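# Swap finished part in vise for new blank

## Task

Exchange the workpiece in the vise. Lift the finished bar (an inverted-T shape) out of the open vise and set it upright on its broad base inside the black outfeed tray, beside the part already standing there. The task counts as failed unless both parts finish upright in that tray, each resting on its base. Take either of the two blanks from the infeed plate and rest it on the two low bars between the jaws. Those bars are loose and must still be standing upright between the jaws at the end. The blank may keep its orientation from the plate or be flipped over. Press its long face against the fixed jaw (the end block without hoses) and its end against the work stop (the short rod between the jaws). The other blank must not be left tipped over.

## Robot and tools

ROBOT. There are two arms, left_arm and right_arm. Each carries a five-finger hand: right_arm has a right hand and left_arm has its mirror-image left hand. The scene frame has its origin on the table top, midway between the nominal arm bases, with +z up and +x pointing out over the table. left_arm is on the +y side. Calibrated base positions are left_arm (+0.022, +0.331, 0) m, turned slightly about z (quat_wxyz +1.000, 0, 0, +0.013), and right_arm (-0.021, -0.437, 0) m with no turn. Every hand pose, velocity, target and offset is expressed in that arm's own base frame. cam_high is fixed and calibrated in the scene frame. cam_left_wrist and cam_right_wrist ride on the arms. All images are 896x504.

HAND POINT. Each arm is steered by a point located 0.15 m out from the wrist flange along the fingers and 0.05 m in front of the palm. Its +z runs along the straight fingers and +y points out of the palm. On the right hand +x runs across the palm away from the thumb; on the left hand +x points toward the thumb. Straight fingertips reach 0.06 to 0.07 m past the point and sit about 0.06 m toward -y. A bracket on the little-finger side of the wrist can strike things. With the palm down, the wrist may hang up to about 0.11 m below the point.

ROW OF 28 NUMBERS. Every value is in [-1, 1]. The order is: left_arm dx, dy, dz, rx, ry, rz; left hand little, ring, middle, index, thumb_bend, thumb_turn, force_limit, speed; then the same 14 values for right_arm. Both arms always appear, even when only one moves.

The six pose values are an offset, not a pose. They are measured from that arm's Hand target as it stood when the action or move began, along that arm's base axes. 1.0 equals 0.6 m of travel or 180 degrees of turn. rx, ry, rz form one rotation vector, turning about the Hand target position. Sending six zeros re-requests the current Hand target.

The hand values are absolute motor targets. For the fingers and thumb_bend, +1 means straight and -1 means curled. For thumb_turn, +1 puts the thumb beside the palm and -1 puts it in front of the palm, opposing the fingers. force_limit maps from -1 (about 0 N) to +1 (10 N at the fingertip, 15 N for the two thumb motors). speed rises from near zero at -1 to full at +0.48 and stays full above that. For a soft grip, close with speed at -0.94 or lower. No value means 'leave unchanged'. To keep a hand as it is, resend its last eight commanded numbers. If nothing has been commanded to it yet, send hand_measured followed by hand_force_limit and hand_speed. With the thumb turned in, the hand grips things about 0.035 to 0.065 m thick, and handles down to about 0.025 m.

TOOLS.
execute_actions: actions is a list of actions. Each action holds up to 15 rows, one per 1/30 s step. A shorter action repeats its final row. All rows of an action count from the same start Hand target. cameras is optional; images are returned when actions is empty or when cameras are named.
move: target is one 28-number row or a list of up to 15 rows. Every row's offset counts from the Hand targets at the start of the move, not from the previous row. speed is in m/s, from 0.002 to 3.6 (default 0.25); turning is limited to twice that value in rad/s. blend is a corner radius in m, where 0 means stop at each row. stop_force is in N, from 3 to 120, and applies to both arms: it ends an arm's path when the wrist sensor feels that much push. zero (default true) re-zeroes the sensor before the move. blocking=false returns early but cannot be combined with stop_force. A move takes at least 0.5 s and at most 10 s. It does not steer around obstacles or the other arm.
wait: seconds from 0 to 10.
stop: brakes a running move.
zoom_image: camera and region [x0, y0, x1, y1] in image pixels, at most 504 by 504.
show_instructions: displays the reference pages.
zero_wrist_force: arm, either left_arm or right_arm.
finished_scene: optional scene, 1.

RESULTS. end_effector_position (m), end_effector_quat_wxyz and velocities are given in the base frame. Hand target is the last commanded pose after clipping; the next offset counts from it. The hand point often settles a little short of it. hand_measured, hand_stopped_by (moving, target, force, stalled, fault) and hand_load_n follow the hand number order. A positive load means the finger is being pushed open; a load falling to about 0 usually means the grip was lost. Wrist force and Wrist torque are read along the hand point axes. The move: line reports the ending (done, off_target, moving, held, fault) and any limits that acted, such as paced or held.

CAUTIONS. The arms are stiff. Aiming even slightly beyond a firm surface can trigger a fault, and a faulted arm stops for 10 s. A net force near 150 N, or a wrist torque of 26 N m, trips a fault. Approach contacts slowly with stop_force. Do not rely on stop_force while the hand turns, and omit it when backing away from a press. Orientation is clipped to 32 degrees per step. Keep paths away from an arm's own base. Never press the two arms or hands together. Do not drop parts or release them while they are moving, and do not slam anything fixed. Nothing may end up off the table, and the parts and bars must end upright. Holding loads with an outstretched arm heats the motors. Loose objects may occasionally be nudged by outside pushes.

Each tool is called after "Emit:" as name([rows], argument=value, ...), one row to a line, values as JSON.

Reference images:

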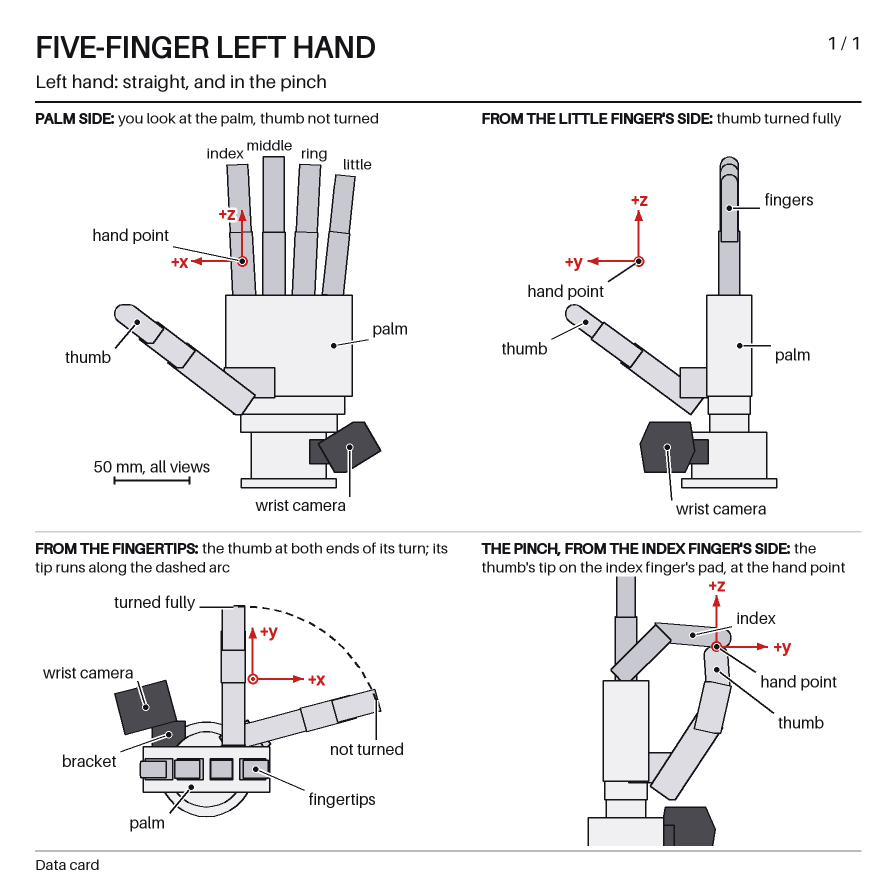

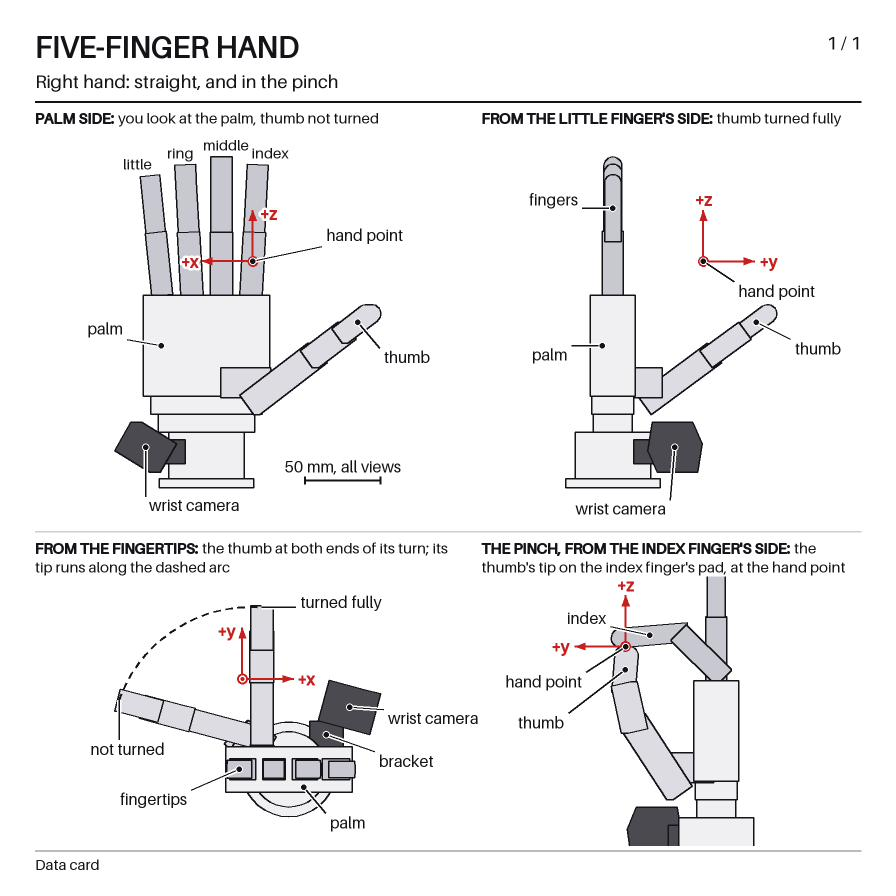

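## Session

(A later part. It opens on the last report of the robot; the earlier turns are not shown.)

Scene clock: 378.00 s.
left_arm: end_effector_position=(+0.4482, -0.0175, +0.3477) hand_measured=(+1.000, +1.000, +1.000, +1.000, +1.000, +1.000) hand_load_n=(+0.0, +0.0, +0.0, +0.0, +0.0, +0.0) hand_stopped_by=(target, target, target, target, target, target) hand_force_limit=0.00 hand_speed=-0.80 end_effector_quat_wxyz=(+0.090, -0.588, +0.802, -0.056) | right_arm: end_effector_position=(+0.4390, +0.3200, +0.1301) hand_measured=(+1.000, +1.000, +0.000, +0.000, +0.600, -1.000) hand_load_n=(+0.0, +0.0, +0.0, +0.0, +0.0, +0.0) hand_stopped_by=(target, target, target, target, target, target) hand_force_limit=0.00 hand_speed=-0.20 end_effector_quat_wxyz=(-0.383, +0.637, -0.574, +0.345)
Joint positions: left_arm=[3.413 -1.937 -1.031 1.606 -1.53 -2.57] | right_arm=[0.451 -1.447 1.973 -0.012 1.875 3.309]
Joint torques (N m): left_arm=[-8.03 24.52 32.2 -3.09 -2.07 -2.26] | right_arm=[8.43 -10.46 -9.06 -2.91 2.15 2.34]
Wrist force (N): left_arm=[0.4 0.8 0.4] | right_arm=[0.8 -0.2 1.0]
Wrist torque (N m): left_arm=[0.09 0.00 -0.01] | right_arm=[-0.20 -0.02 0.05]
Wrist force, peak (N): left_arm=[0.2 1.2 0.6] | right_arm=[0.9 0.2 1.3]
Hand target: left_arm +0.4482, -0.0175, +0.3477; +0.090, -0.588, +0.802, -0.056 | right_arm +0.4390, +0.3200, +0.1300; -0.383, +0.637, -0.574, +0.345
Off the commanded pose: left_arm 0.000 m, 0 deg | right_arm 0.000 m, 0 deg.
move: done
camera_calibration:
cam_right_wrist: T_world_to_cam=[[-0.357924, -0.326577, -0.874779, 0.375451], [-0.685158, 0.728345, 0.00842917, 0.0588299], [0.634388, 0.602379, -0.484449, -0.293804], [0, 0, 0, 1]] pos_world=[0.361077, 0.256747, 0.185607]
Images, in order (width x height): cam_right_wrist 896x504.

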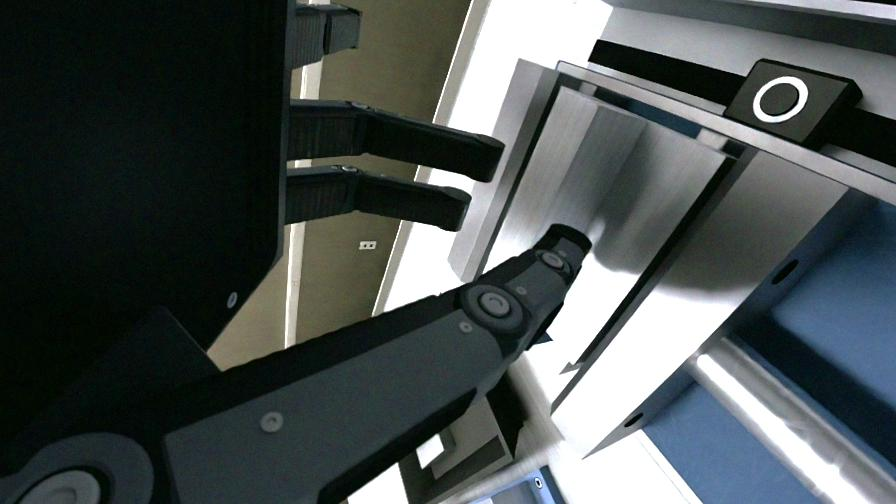

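Emit:
move(target=[0,0,0,0,0,0,1,1,1,1,1,1,0,-0.8, 0,0,-0.0333,0,0,0,1,1,0,0,0.6,-1,0,-0.2], cameras=["cam_right_wrist"], speed=0.04, stop_force=8)

Emit:
zoom_image(camera="cam_right_wrist", region=[400, 80, 700, 340])

Scene clock: 389.43 s.
left_arm: end_effector_position=(+0.4482, -0.0175, +0.3477) hand_measured=(+1.000, +1.000, +1.000, +1.000, +1.000, +1.000) hand_load_n=(+0.0, +0.0, +0.0, +0.0, +0.5, +0.0) hand_stopped_by=(target, target, target, target, target, target) hand_force_limit=0.00 hand_speed=-0.80 end_effector_quat_wxyz=(+0.090, -0.588, +0.802, -0.056) | right_arm: end_effector_position=(+0.4389, +0.3200, +0.1161) hand_measured=(+1.000, +1.000, +0.000, +0.000, +0.600, -1.000) hand_load_n=(+0.0, +0.0, +0.0, +0.0, -0.5, -1.0) hand_stopped_by=(target, target, target, target, target, target) hand_force_limit=0.00 hand_speed=-0.20 end_effector_quat_wxyz=(-0.383, +0.637, -0.574, +0.345)
Joint positions: left_arm=[3.413 -1.937 -1.031 1.606 -1.53 -2.57] | right_arm=[0.451 -1.429 1.993 -0.05 1.875 3.309]
Joint torques (N m): left_arm=[-7.74 24.11 31.44 -3.03 -2.07 -2.01] | right_arm=[-7.07 -29.57 -20.84 2.65 1.45 -2.9]
Wrist force (N): left_arm=[0.1 1.1 0.6] | right_arm=[0.9 -5.0 -3.4]
Wrist torque (N m): left_arm=[0.14 0.05 -0.03] | right_arm=[-0.54 0.04 -0.02]
Wrist force, peak (N): left_arm=[0.3 1.0 0.7] | right_arm=[0.1 -36.2 -35.9]
Hand target: left_arm +0.4482, -0.0175, +0.3477; +0.090, -0.588, +0.802, -0.056 | right_arm +0.4389, +0.3200, +0.1161; -0.383, +0.637, -0.574, +0.345 (not the last commanded pose)
Off the commanded pose: left_arm 0.000 m, 0 deg | right_arm 0.006 m, 0 deg.
move: contact (right_arm)
camera_calibration:
cam_right_wrist: T_world_to_cam=[[-0.358062, -0.326588, -0.874718, 0.363334], [-0.685169, 0.728334, 0.00853749, 0.0589353], [0.634298, 0.602387, -0.484557, -0.300489], [0, 0, 0, 1]] pos_world=[0.361077, 0.256747, 0.171708]
Images, in order (width x height): cam_right_wrist 896x504.

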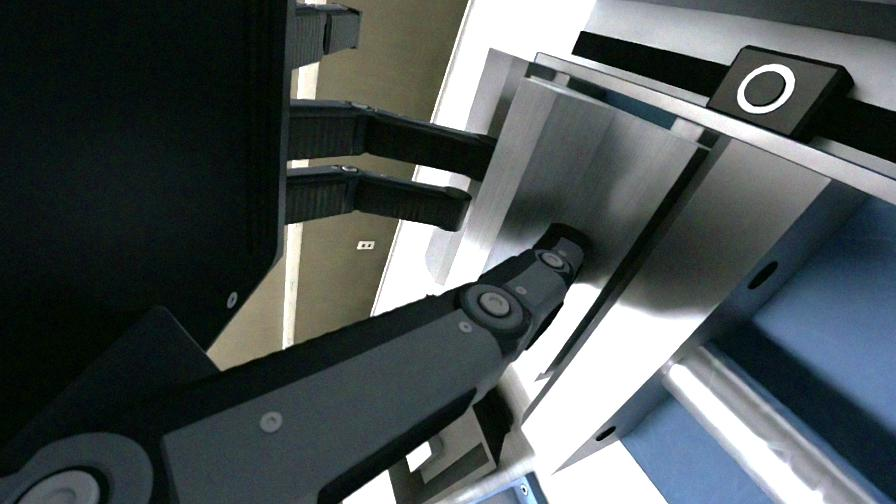

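Scaled by 1.680.

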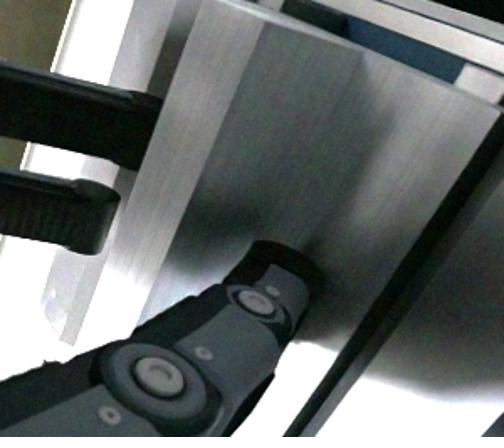

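Emit:
move(target=[0,0,0,0,0,0,1,1,1,1,1,1,0,-0.8, 0,0,0.003,0,0,0,1,1,0,0,0.44,-1,0,-0.6], speed=0.04)

Emit:
move(target=[0,0,0,0,0,0,1,1,1,1,1,1,0,-0.8, 0,0,-0.0142,0,0,0,1,1,0,0,0.44,-1,0,-0.6], cameras=["cam_right_wrist"], speed=0.012, stop_force=4)

Emit:
zoom_image(camera="cam_right_wrist", region=[400, 80, 700, 340])

Scene clock: 402.43 s.
left_arm: end_effector_position=(+0.4482, -0.0175, +0.3477) hand_measured=(+1.000, +1.000, +1.000, +1.000, +1.000, +1.000) hand_load_n=(+0.0, +0.0, +0.0, +0.0, +0.0, +0.0) hand_stopped_by=(target, target, target, target, target, target) hand_force_limit=0.00 hand_speed=-0.80 end_effector_quat_wxyz=(+0.090, -0.588, +0.802, -0.056) | right_arm: end_effector_position=(+0.4389, +0.3200, +0.1179) hand_measured=(+1.000, +1.000, +0.000, +0.000, +0.440, -1.000) hand_load_n=(+0.0, +0.0, +0.0, +0.0, +1.0, +0.0) hand_stopped_by=(target, target, target, target, target, target) hand_force_limit=0.00 hand_speed=-0.60 end_effector_quat_wxyz=(-0.383, +0.637, -0.574, +0.345)
Joint positions: left_arm=[3.413 -1.937 -1.031 1.606 -1.53 -2.57] | right_arm=[0.451 -1.431 1.99 -0.046 1.875 3.309]
Joint torques (N m): left_arm=[-7.15 24.07 31.41 -3.23 -1.91 -2.08] | right_arm=[-5.52 -32.59 -21.93 2.29 -0.64 -2.7]
Wrist force (N): left_arm=[0.3 0.8 0.6] | right_arm=[0.9 0.3 0.6]
Wrist torque (N m): left_arm=[0.08 0.04 -0.01] | right_arm=[-0.20 -0.04 0.08]
Wrist force, peak (N): left_arm=[0.5 1.1 0.5] | right_arm=[1.2 -6.3 -4.3]
Hand target: left_arm +0.4482, -0.0175, +0.3477; +0.090, -0.588, +0.802, -0.056 | right_arm +0.4389, +0.3200, +0.1179; -0.383, +0.637, -0.574, +0.345
Off the commanded pose: left_arm 0.000 m, 0 deg | right_arm 0.000 m, 0 deg.
move: done

Scene clock: 403.87 s.
left_arm: end_effector_position=(+0.4482, -0.0175, +0.3477) hand_measured=(+1.000, +1.000, +1.000, +1.000, +1.000, +1.000) hand_load_n=(+0.0, +0.0, +0.0, +0.0, +0.0, +0.0) hand_stopped_by=(target, target, target, target, target, target) hand_force_limit=0.00 hand_speed=-0.80 end_effector_quat_wxyz=(+0.090, -0.588, +0.802, -0.056) | right_arm: end_effector_position=(+0.4389, +0.3200, +0.1150) hand_measured=(+1.000, +1.000, +0.000, +0.000, +0.440, -1.000) hand_load_n=(+0.0, +0.0, -0.5, +0.0, +1.0, +0.0) hand_stopped_by=(target, target, target, target, target, target) hand_force_limit=0.00 hand_speed=-0.60 end_effector_quat_wxyz=(-0.383, +0.637, -0.574, +0.345)
Joint positions: left_arm=[3.413 -1.937 -1.031 1.606 -1.53 -2.57] | right_arm=[0.451 -1.427 1.994 -0.054 1.875 3.309]
Joint torques (N m): left_arm=[-7.71 24.31 32.01 -3.01 -1.91 -2.07] | right_arm=[-4.62 -31.41 -22.11 2.24 -0.99 -2.4]
Wrist force (N): left_arm=[0.2 0.7 0.3] | right_arm=[0.5 -1.0 -0.2]
Wrist torque (N m): left_arm=[0.09 0.02 -0.01] | right_arm=[-0.17 0.04 0.04]
Wrist force, peak (N): left_arm=[0.0 1.3 0.3] | right_arm=[1.6 -11.3 -7.0]
Hand target: left_arm +0.4482, -0.0175, +0.3477; +0.090, -0.588, +0.802, -0.056 | right_arm +0.4390, +0.3200, +0.1150; -0.383, +0.637, -0.574, +0.345 (not the last commanded pose)
Off the commanded pose: left_arm 0.000 m, 0 deg | right_arm 0.006 m, 0 deg.
move: contact (right_arm)
camera_calibration:
cam_right_wrist: T_world_to_cam=[[-0.357984, -0.326514, -0.874778, 0.362247], [-0.685126, 0.728375, 0.00850442, 0.0589251], [0.634389, 0.602378, -0.48445, -0.30112], [0, 0, 0, 1]] pos_world=[0.361077, 0.256747, 0.170507]
Images, in order (width x height): cam_right_wrist 896x504.

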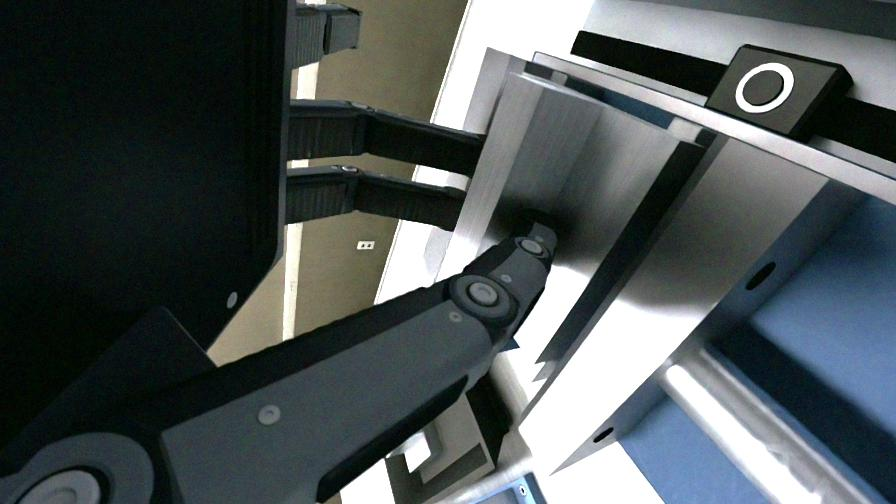

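Scaled by 1.680.

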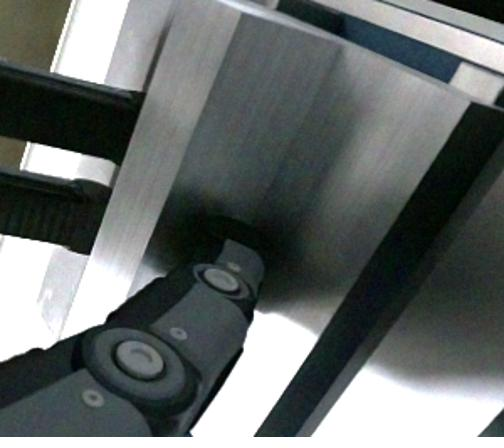

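Emit:
move(target=[0,0,0,0,0,0,1,1,1,1,1,1,0,-0.8, 0,0,0.0067,0,0,0,1,1,-0.06,-0.08,0.44,-1,0,-0.6], speed=0.04)

Emit:
move(target=[0,0,0,0,0,0,1,1,1,1,1,1,0,-0.8, 0,0,-0.0092,0,0,0,1,1,-0.06,-0.08,0.44,-1,0,-0.6], cameras=["cam_right_wrist"], speed=0.01, stop_force=4)

Emit:
zoom_image(camera="cam_right_wrist", region=[400, 80, 700, 340])

Scene clock: 432.00 s.
left_arm: end_effector_position=(+0.4482, -0.0175, +0.3477) hand_measured=(+1.000, +1.000, +1.000, +1.000, +1.000, +1.000) hand_load_n=(+0.0, +0.0, +0.0, +0.0, +0.0, +0.0) hand_stopped_by=(target, target, target, target, target, target) hand_force_limit=0.00 hand_speed=-0.80 end_effector_quat_wxyz=(+0.090, -0.588, +0.802, -0.056) | right_arm: end_effector_position=(+0.4390, +0.3200, +0.1189) hand_measured=(+1.000, +1.000, -0.060, -0.080, +0.440, -1.000) hand_load_n=(+0.0, +0.0, +0.0, +0.0, +1.0, +0.0) hand_stopped_by=(target, target, target, target, target, target) hand_force_limit=0.00 hand_speed=-0.60 end_effector_quat_wxyz=(-0.383, +0.637, -0.574, +0.345)
Joint positions: left_arm=[3.413 -1.937 -1.031 1.606 -1.53 -2.57] | right_arm=[0.451 -1.432 1.989 -0.043 1.875 3.309]
Joint torques (N m): left_arm=[-7.82 23.43 32.31 -3.15 -2.02 -2.03] | right_arm=[-4.82 -32.17 -22.14 2.33 -1.01 -2.6]
Wrist force (N): left_arm=[0.2 0.8 0.3] | right_arm=[1.0 0.5 0.4]
Wrist torque (N m): left_arm=[0.11 0.03 -0.01] | right_arm=[-0.15 -0.03 0.09]
Wrist force, peak (N): left_arm=[0.2 1.2 0.6] | right_arm=[1.2 -2.0 -0.9]
Hand target: left_arm +0.4482, -0.0175, +0.3477; +0.090, -0.588, +0.802, -0.056 | right_arm +0.4390, +0.3200, +0.1190; -0.383, +0.637, -0.574, +0.345
Off the commanded pose: left_arm 0.000 m, 0 deg | right_arm 0.000 m, 0 deg.
move: done

Scene clock: 433.67 s.
left_arm: end_effector_position=(+0.4482, -0.0175, +0.3477) hand_measured=(+1.000, +1.000, +1.000, +1.000, +1.000, +1.000) hand_load_n=(+0.0, +0.0, +0.0, +0.0, +0.0, +0.0) hand_stopped_by=(target, target, target, target, target, target) hand_force_limit=0.00 hand_speed=-0.80 end_effector_quat_wxyz=(+0.090, -0.588, +0.802, -0.056) | right_arm: end_effector_position=(+0.4389, +0.3200, +0.1144) hand_measured=(+1.000, +1.000, -0.060, -0.080, +0.440, -1.000) hand_load_n=(+0.0, +0.0, +0.0, +0.5, +1.0, +0.0) hand_stopped_by=(target, target, target, target, target, target) hand_force_limit=0.00 hand_speed=-0.60 end_effector_quat_wxyz=(-0.383, +0.637, -0.574, +0.345)
Joint positions: left_arm=[3.413 -1.937 -1.031 1.606 -1.53 -2.57] | right_arm=[0.451 -1.426 1.995 -0.055 1.875 3.309]
Joint torques (N m): left_arm=[-6.87 23.82 32.14 -3.03 -1.85 -2.03] | right_arm=[-4.77 -31.35 -21.4 2.33 -0.93 -2.29]
Wrist force (N): left_arm=[0.0 0.7 0.3] | right_arm=[0.8 -1.7 -0.6]
Wrist torque (N m): left_arm=[0.10 0.06 -0.03] | right_arm=[-0.19 0.02 0.03]
Wrist force, peak (N): left_arm=[0.0 1.1 0.5] | right_arm=[1.5 -8.3 -4.8]
Hand target: left_arm +0.4482, -0.0175, +0.3477; +0.090, -0.588, +0.802, -0.056 | right_arm +0.4389, +0.3200, +0.1144; -0.383, +0.637, -0.574, +0.345 (not the last commanded pose)
Off the commanded pose: left_arm 0.000 m, 0 deg | right_arm 0.001 m, 0 deg.
move: contact (right_arm)
camera_calibration:
cam_right_wrist: T_world_to_cam=[[-0.357984, -0.326514, -0.874778, 0.361722], [-0.685126, 0.728375, 0.00850442, 0.0589302], [0.634389, 0.602378, -0.48445, -0.30141], [0, 0, 0, 1]] pos_world=[0.361077, 0.256747, 0.169907]
Images, in order (width x height): cam_right_wrist 896x504.

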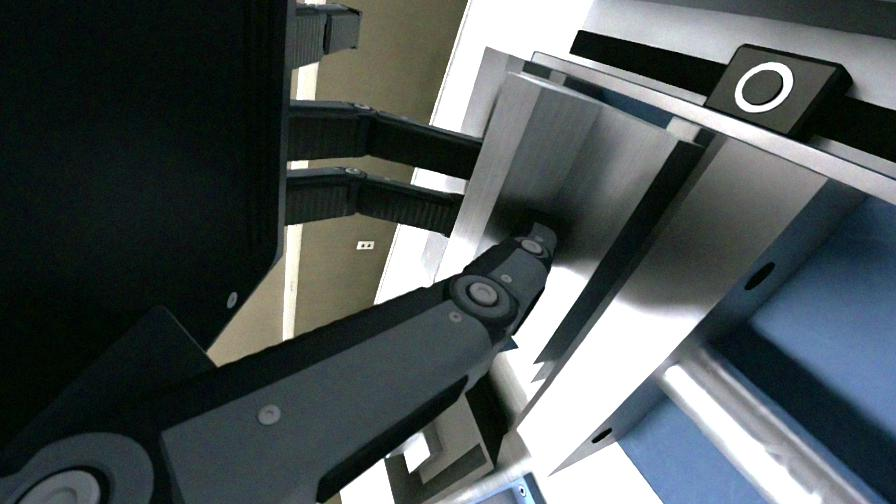

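Scaled by 1.680.

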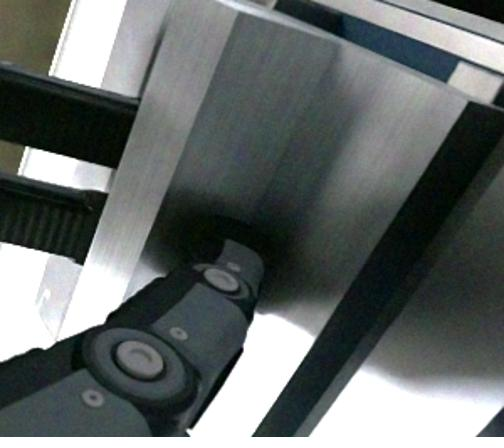

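Emit:
move(target=[0,0,0,0,0,0,1,1,1,1,1,1,0,-0.8, 0,0,0.0007,0,0,0,1,1,-0.3,-0.3,0.44,-1,0.2,-0.9], speed=0.04, cameras=["cam_right_wrist"])

Emit:
zoom_image(camera="cam_right_wrist", region=[400, 80, 700, 340])

Scene clock: 445.83 s.
left_arm: end_effector_position=(+0.4482, -0.0175, +0.3477) hand_measured=(+1.000, +1.000, +1.000, +1.000, +1.000, +1.000) hand_load_n=(+0.0, +0.0, +0.0, +0.0, +0.0, -0.5) hand_stopped_by=(target, target, target, target, target, target) hand_force_limit=0.00 hand_speed=-0.80 end_effector_quat_wxyz=(+0.090, -0.588, +0.802, -0.056) | right_arm: end_effector_position=(+0.4390, +0.3200, +0.1148) hand_measured=(+1.000, +1.000, -0.188, -0.236, +0.442, -1.000) hand_load_n=(+0.0, +0.0, +4.5, +6.0, +6.0, -1.0) hand_stopped_by=(target, target, force, force, target, target) hand_force_limit=0.20 hand_speed=-0.90 end_effector_quat_wxyz=(-0.383, +0.637, -0.574, +0.345)
Joint positions: left_arm=[3.413 -1.937 -1.031 1.606 -1.53 -2.57] | right_arm=[0.451 -1.427 1.995 -0.054 1.875 3.309]
Joint torques (N m): left_arm=[-7.26 24.2 31.39 -3.11 -2 -2] | right_arm=[-4.72 -31.98 -21.41 2.71 -0.88 -2.22]
Wrist force (N): left_arm=[0.5 0.9 0.4] | right_arm=[-0.1 -1.8 0.2]
Wrist torque (N m): left_arm=[0.11 0.00 0.00] | right_arm=[-0.33 0.02 0.05]
Wrist force, peak (N): left_arm=[0.0 1.2 0.6] | right_arm=[1.1 -2.3 -1.2]
Hand target: left_arm +0.4482, -0.0175, +0.3477; +0.090, -0.588, +0.802, -0.056 | right_arm +0.4389, +0.3200, +0.1148; -0.383, +0.637, -0.574, +0.345
Off the commanded pose: left_arm 0.000 m, 0 deg | right_arm 0.000 m, 0 deg.
move: done
camera_calibration:
cam_right_wrist: T_world_to_cam=[[-0.357984, -0.326514, -0.874778, 0.362072], [-0.685126, 0.728375, 0.00850442, 0.0589268], [0.634389, 0.602378, -0.48445, -0.301216], [0, 0, 0, 1]] pos_world=[0.361077, 0.256747, 0.170307]
Images, in order (width x height): cam_right_wrist 896x504.

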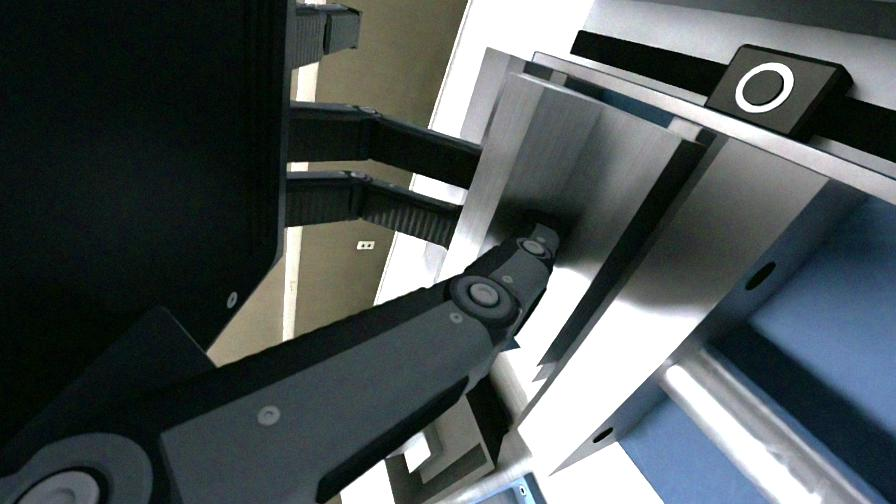

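Scaled by 1.680.

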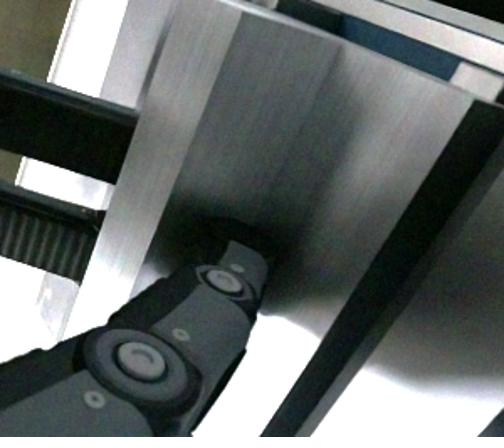

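Emit:
move(target=[0,0,0,0,0,0,1,1,1,1,1,1,0,-0.8, 0,0,0,0,0,0,1,1,-0.4,-0.4,0.44,-1,0.5,-0.9], speed=0.04)

Emit:
move(target=[0,0,0,0,0,0,1,1,1,1,1,1,0,-0.8, 0,0,0.0133,0,0,0,1,1,-0.4,-0.4,0.44,-1,0.5,-0.9], speed=0.03, cameras=["all"])

Emit:
zoom_image(camera="cam_right_wrist", region=[400, 80, 700, 340])

Scene clock: 451.93 s.
left_arm: end_effector_position=(+0.4482, -0.0175, +0.3477) hand_measured=(+1.000, +1.000, +1.000, +1.000, +1.000, +1.000) hand_load_n=(+0.0, +0.0, +0.0, +0.0, +0.0, +0.0) hand_stopped_by=(target, target, target, target, target, target) hand_force_limit=0.00 hand_speed=-0.80 end_effector_quat_wxyz=(+0.090, -0.588, +0.802, -0.056) | right_arm: end_effector_position=(+0.4390, +0.3200, +0.1148) hand_measured=(+1.000, +1.000, -0.204, -0.250, +0.444, -1.000) hand_load_n=(+0.5, +0.0, +9.0, +8.5, +10.5, -1.0) hand_stopped_by=(target, target, force, force, target, target) hand_force_limit=0.50 hand_speed=-0.90 end_effector_quat_wxyz=(-0.383, +0.637, -0.574, +0.345)
Joint positions: left_arm=[3.413 -1.937 -1.031 1.606 -1.53 -2.57] | right_arm=[0.451 -1.427 1.995 -0.054 1.875 3.309]
Joint torques (N m): left_arm=[-7.12 23.85 31.48 -3.16 -1.88 -1.92] | right_arm=[-4.61 -29.18 -18.68 2.59 -0.75 -2.33]
Wrist force (N): left_arm=[0.0 0.9 0.4] | right_arm=[-0.5 -2.9 -0.2]
Wrist torque (N m): left_arm=[0.11 0.07 -0.03] | right_arm=[-0.38 0.04 0.01]
Wrist force, peak (N): left_arm=[0.1 1.2 0.6] | right_arm=[-0.8 -3.4 0.1]
Hand target: left_arm +0.4482, -0.0175, +0.3477; +0.090, -0.588, +0.802, -0.056 | right_arm +0.4389, +0.3200, +0.1148; -0.383, +0.637, -0.574, +0.345
Off the commanded pose: left_arm 0.000 m, 0 deg | right_arm 0.000 m, 0 deg.
move: done

Scene clock: 452.73 s.
left_arm: end_effector_position=(+0.4482, -0.0175, +0.3477) hand_measured=(+1.000, +1.000, +1.000, +1.000, +1.000, +1.000) hand_load_n=(+0.0, +0.0, +0.0, +0.0, +0.0, +0.0) hand_stopped_by=(target, target, target, target, target, target) hand_force_limit=0.00 hand_speed=-0.80 end_effector_quat_wxyz=(+0.090, -0.588, +0.802, -0.056) | right_arm: end_effector_position=(+0.4389, +0.3200, +0.1227) hand_measured=(+1.000, +1.000, -0.204, -0.250, +0.444, -1.000) hand_load_n=(+0.0, +0.0, +6.5, +5.0, +13.0, -0.5) hand_stopped_by=(target, target, force, force, target, target) hand_force_limit=0.50 hand_speed=-0.90 end_effector_quat_wxyz=(-0.383, +0.637, -0.574, +0.345)
Joint positions: left_arm=[3.413 -1.937 -1.031 1.606 -1.53 -2.57] | right_arm=[0.451 -1.437 1.984 -0.033 1.875 3.309]
Joint torques (N m): left_arm=[-6.87 23.8 32.3 -3.04 -1.8 -1.98] | right_arm=[-4.4 -33.63 -23.01 2.19 -0.61 -2.66]
Wrist force (N): left_arm=[0.0 1.0 0.5] | right_arm=[0.7 2.4 1.9]
Wrist torque (N m): left_arm=[0.12 0.07 -0.02] | right_arm=[-0.06 -0.01 0.12]
Wrist force, peak (N): left_arm=[0.0 1.1 0.4] | right_arm=[0.7 2.7 1.9]
Hand target: left_arm +0.4482, -0.0175, +0.3477; +0.090, -0.588, +0.802, -0.056 | right_arm +0.4389, +0.3200, +0.1228; -0.383, +0.637, -0.574, +0.345
Off the commanded pose: left_arm 0.000 m, 0 deg | right_arm 0.000 m, 0 deg.
move: done
camera_calibration:
cam_left_wrist: T_world_to_cam=[[0.817719, -0.536858, 0.207652, -0.453767], [-0.573559, -0.72945, 0.372737, 0.11525], [-0.0486352, -0.423895, -0.904405, 0.444443], [0, 0, 0, 1]] pos_world=[0.458772, 0.0288577, 0.453224]
cam_right_wrist: T_world_to_cam=[[-0.357984, -0.326514, -0.874778, 0.368983], [-0.685126, 0.728375, 0.00850442, 0.0588597], [0.634389, 0.602378, -0.48445, -0.297389], [0, 0, 0, 1]] pos_world=[0.361077, 0.256747, 0.178207]

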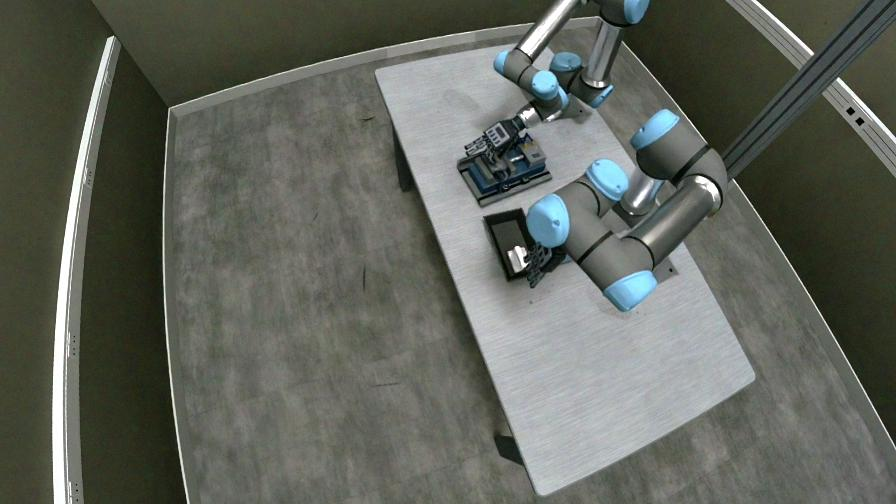

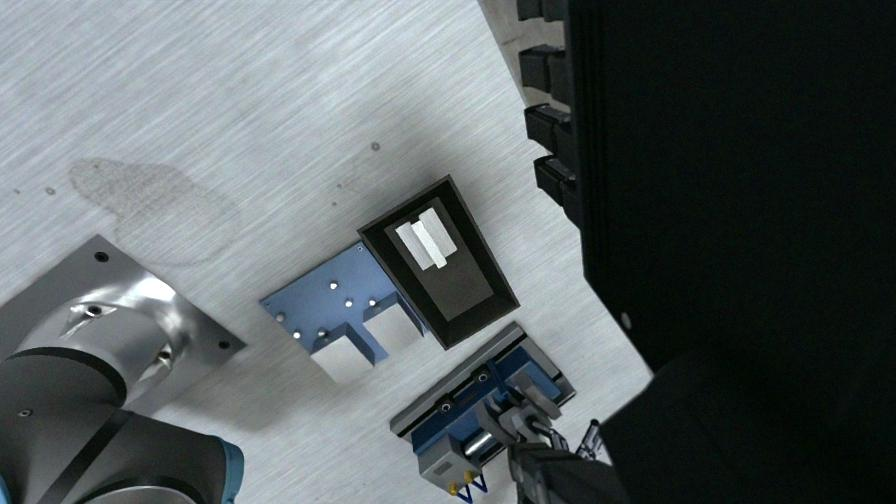

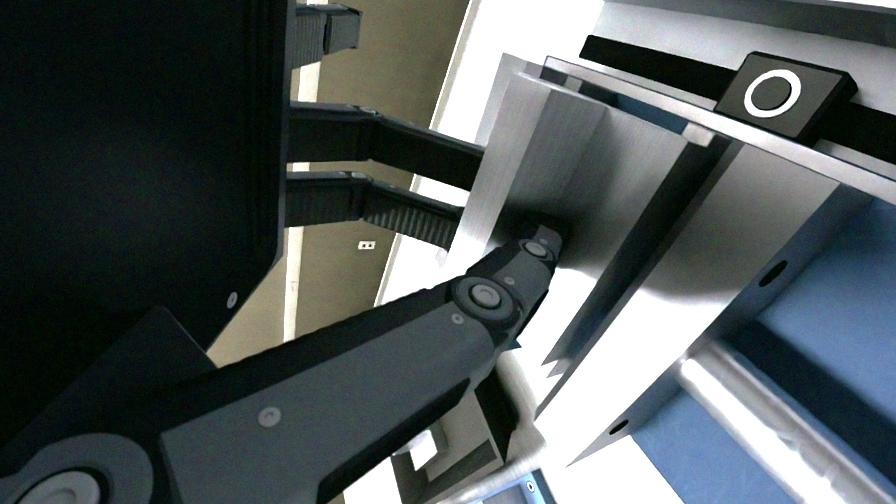

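Scaled by 1.680.

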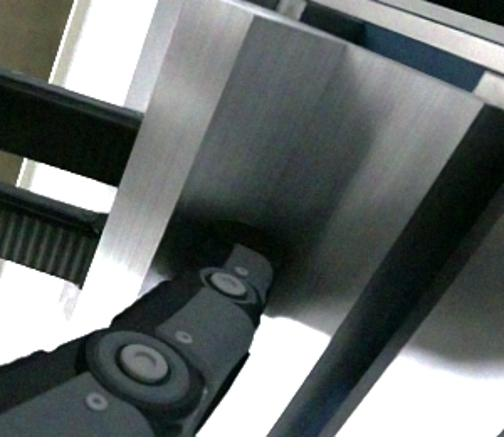

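Emit:
move(target=[0,0,0,0,0,0,1,1,1,1,1,1,0,-0.8, 0,0,0.0867,0,0,0,1,1,-0.4,-0.4,0.44,-1,0.5,-0.9], speed=0.06, cameras=["all"])

Emit:
zoom_image(camera="cam_right_wrist", region=[400, 80, 700, 340])

Emit:
zoom_image(camera="cam_left_wrist", region=[420, 340, 620, 504])

Scene clock: 459.80 s.
left_arm: end_effector_position=(+0.4482, -0.0175, +0.3477) hand_measured=(+1.000, +1.000, +1.000, +1.000, +1.000, +1.000) hand_load_n=(+0.0, +0.0, +0.0, +0.0, +0.0, +0.0) hand_stopped_by=(target, target, target, target, target, target) hand_force_limit=0.00 hand_speed=-0.80 end_effector_quat_wxyz=(+0.090, -0.588, +0.802, -0.056) | right_arm: end_effector_position=(+0.4389, +0.3200, +0.1747) hand_measured=(+1.000, +1.000, -0.204, -0.250, +0.444, -1.000) hand_load_n=(+0.0, +0.0, +6.5, +5.0, +13.0, -0.5) hand_stopped_by=(target, target, force, force, target, target) hand_force_limit=0.50 hand_speed=-0.90 end_effector_quat_wxyz=(-0.383, +0.637, -0.574, +0.345)
Joint positions: left_arm=[3.413 -1.937 -1.031 1.606 -1.53 -2.57] | right_arm=[0.451 -1.498 1.902 0.109 1.875 3.309]
Joint torques (N m): left_arm=[-7.45 24.3 31.9 -3.06 -1.86 -1.87] | right_arm=[-2.5 -31.86 -24.46 2.25 -0.75 -0.69]
Wrist force (N): left_arm=[0.5 0.7 0.6] | right_arm=[0.6 2.2 2.1]
Wrist torque (N m): left_arm=[0.09 0.00 0.00] | right_arm=[-0.12 0.02 0.13]
Wrist force, peak (N): left_arm=[0.4 1.2 0.7] | right_arm=[0.9 3.0 2.2]
Hand target: left_arm +0.4482, -0.0175, +0.3477; +0.090, -0.588, +0.802, -0.056 | right_arm +0.4389, +0.3200, +0.1748; -0.383, +0.637, -0.574, +0.345
Off the commanded pose: left_arm 0.000 m, 0 deg | right_arm 0.000 m, 0 deg.
move: done
camera_calibration:
cam_left_wrist: T_world_to_cam=[[0.817719, -0.536858, 0.207652, -0.453767], [-0.573559, -0.72945, 0.372737, 0.11525], [-0.0486352, -0.423895, -0.904405, 0.444443], [0, 0, 0, 1]] pos_world=[0.458772, 0.0288577, 0.453224]
cam_right_wrist: T_world_to_cam=[[-0.357898, -0.326604, -0.874779, 0.414464], [-0.685172, 0.728333, 0.00839653, 0.0584699], [0.634388, 0.602379, -0.484449, -0.272198], [0, 0, 0, 1]] pos_world=[0.361077, 0.256747, 0.230207]

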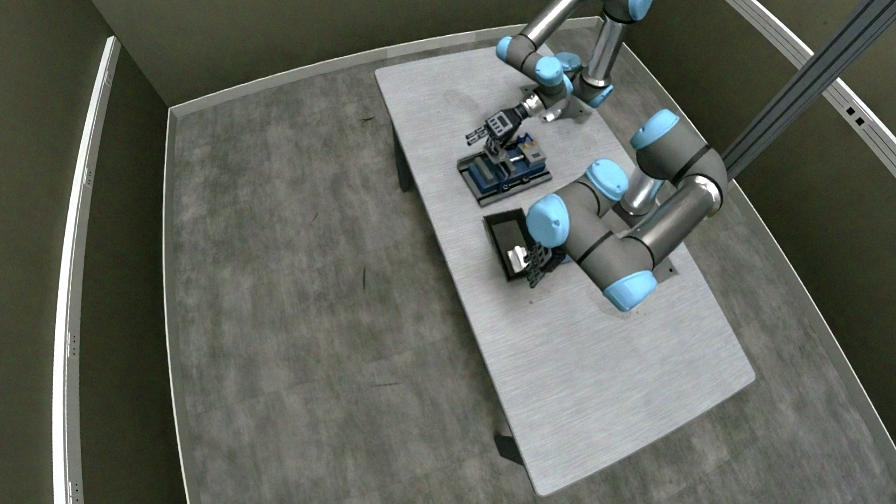

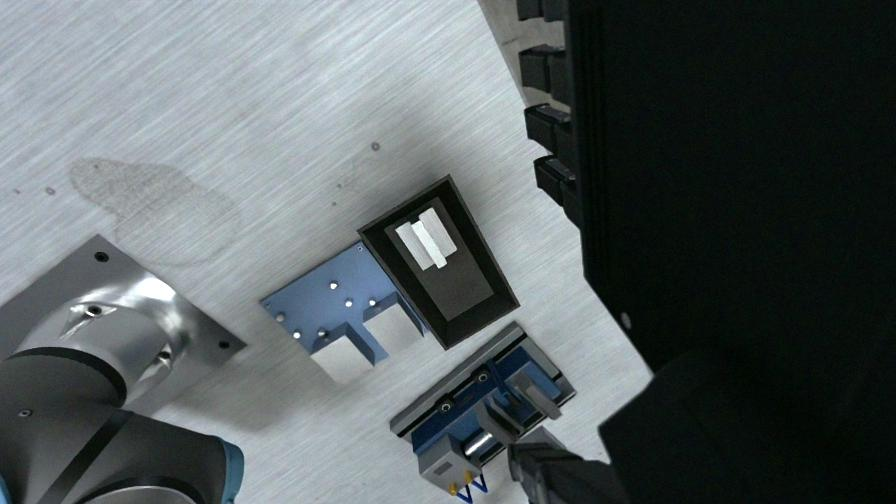

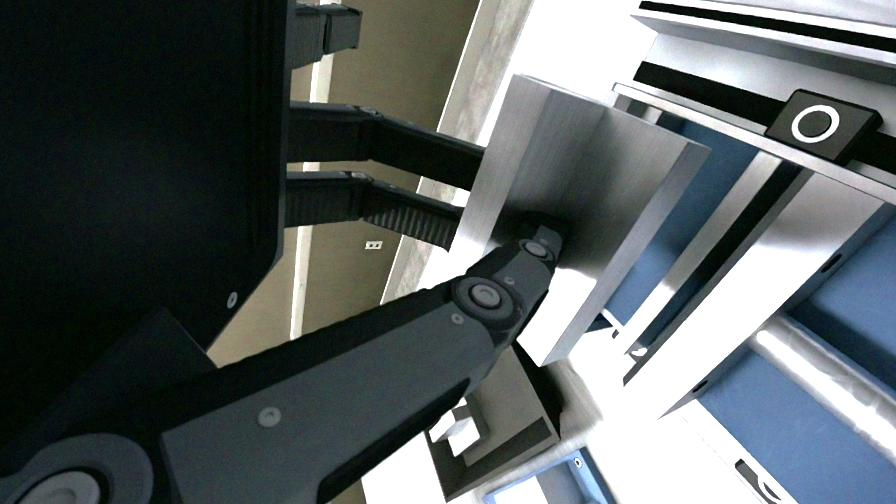

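Scaled by 1.680.

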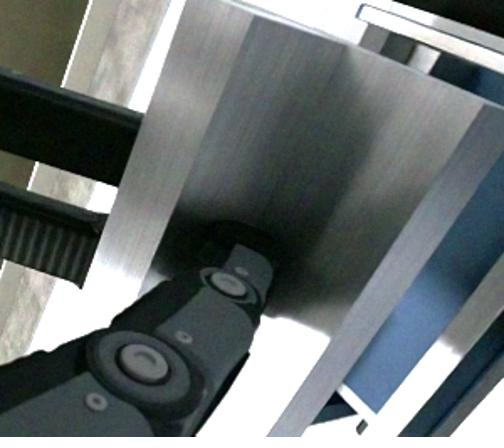

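Scaled by 2.520.

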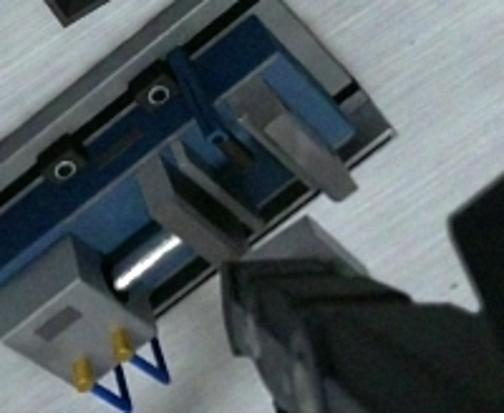

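Emit:
zoom_image(camera="cam_right_wrist", region=[430, 60, 730, 390])

Scaled by 1.527.

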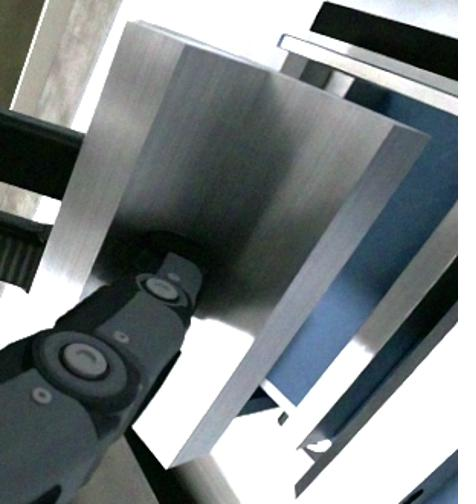

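Emit:
move([
  [0,0,0,0,0,0,1,1,1,1,1,1,0,-0.8, 0,0,0.0333,0,0,0,1,1,-0.4,-0.4,0.44,-1,0.5,-0.9],
  [0.0647,-0.075,-0.2617,-0.194,0,0,1,1,1,1,1,1,0,-0.8, 0.0517,0.3933,0.0333,0,0,-0.054,1,1,-0.4,-0.4,0.44,-1,0.5,-0.9],
], speed=0.12, blend=0.01, cameras=["all"])

Emit:
zoom_image(camera="cam_left_wrist", region=[200, 100, 620, 450])

Scene clock: 508.23 s.
left_arm: end_effector_position=(+0.4870, -0.0625, +0.1907) hand_measured=(+1.000, +1.000, +1.000, +1.000, +1.000, +1.000) hand_load_n=(+0.0, +0.0, +0.0, +0.0, +0.0, +0.0) hand_stopped_by=(target, target, target, target, target, target) hand_force_limit=0.00 hand_speed=-0.80 end_effector_quat_wxyz=(-0.090, -0.588, +0.748, -0.294) | right_arm: end_effector_position=(+0.4700, +0.5559, +0.1948) hand_measured=(+1.000, +1.000, -0.204, -0.250, +0.444, -1.000) hand_load_n=(+0.0, +0.0, +6.5, +4.5, +13.0, +0.0) hand_stopped_by=(target, target, force, force, target, target) hand_force_limit=0.50 hand_speed=-0.90 end_effector_quat_wxyz=(-0.352, +0.586, -0.625, +0.376)
Joint positions: left_arm=[3.589 -2.116 -1.371 1.86 -0.947 -2.438] | right_arm=[0.875 -0.89 1.027 0.596 2.365 3.712]
Joint torques (N m): left_arm=[8.22 30.33 3.65 -0.89 3.45 2.67] | right_arm=[7.52 -35.46 -24.43 3.4 2.87 2.51]
Wrist force (N): left_arm=[0.2 0.4 0.3] | right_arm=[0.7 3.0 2.1]
Wrist torque (N m): left_arm=[0.02 -0.05 -0.05] | right_arm=[-0.02 0.01 0.13]
Wrist force, peak (N): left_arm=[-0.6 1.2 0.5] | right_arm=[0.7 3.4 2.5]
Hand target: left_arm +0.4870, -0.0625, +0.1907; -0.090, -0.588, +0.748, -0.294 | right_arm +0.4700, +0.5560, +0.1948; -0.352, +0.586, -0.625, +0.376
Off the commanded pose: left_arm 0.000 m, 0 deg | right_arm 0.000 m, 0 deg.
move: done
camera_calibration:
cam_left_wrist: T_world_to_cam=[[0.817721, -0.32133, 0.477577, -0.515181], [-0.573557, -0.384745, 0.72319, 0.117905], [-0.0486372, -0.865285, -0.498915, 0.18037], [0, 0, 0, 1]] pos_world=[0.497672, 0.0358923, 0.25076]
cam_right_wrist: T_world_to_cam=[[-0.407939, -0.261413, -0.874785, 0.507487], [-0.552384, 0.833546, 0.0085046, -0.213275], [0.726951, 0.486687, -0.484436, -0.403455], [0, 0, 0, 1]] pos_world=[0.382506, 0.506794, 0.250307]

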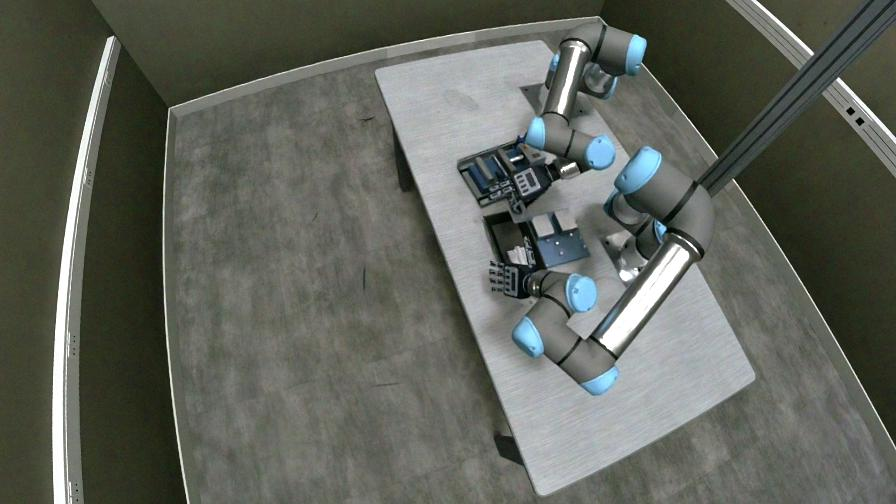

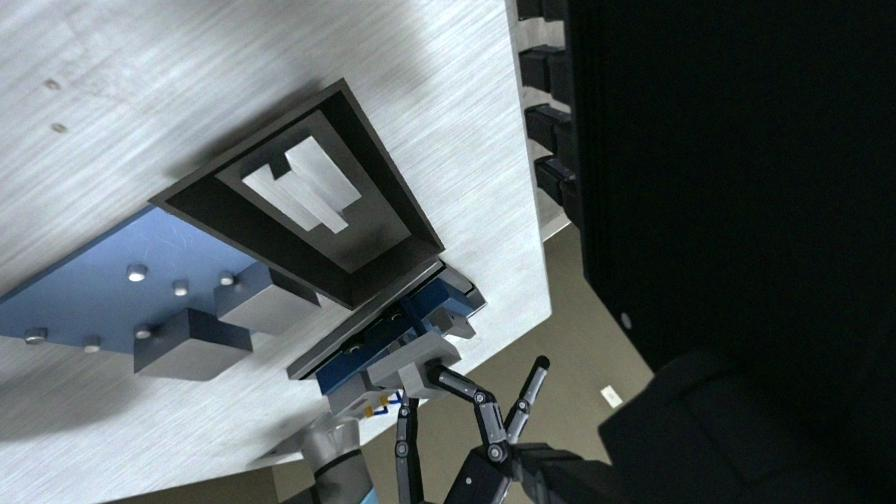

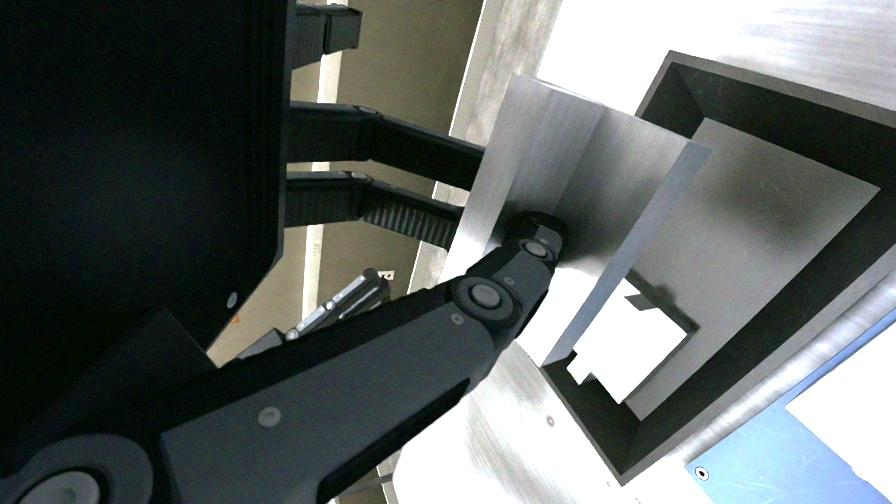

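Scaled by 1.200.

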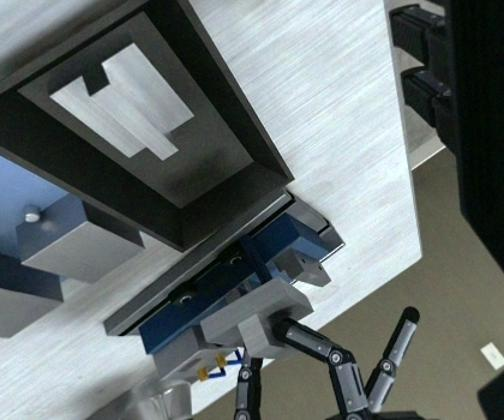

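Emit:
zoom_image(camera="cam_left_wrist", region=[340, 300, 500, 430])

Emit:
zoom_image(camera="cam_left_wrist", region=[140, 60, 460, 320])

Scaled by 3.150.

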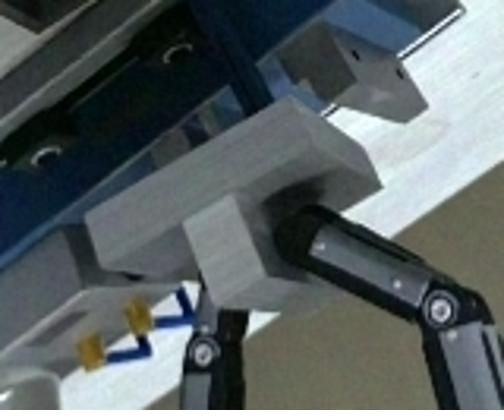

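Scaled by 1.575.

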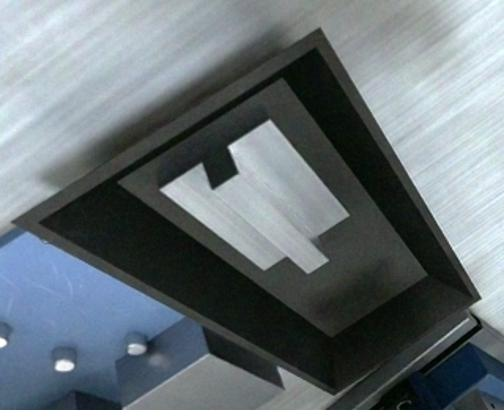

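Emit:
zoom_image(camera="cam_right_wrist", region=[500, 40, 896, 490])

Emit:
zoom_image(camera="cam_right_wrist", region=[540, 250, 720, 430])

Scaled by 1.120.

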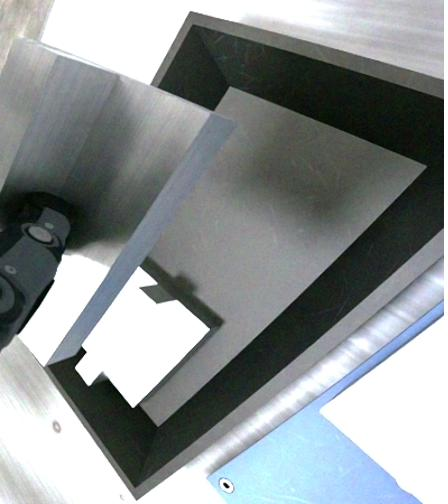

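Scaled by 2.800.

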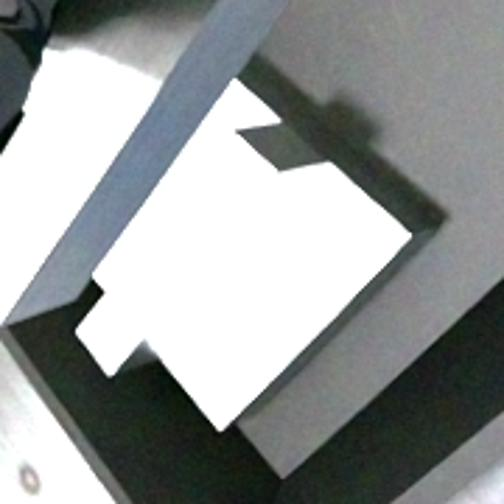

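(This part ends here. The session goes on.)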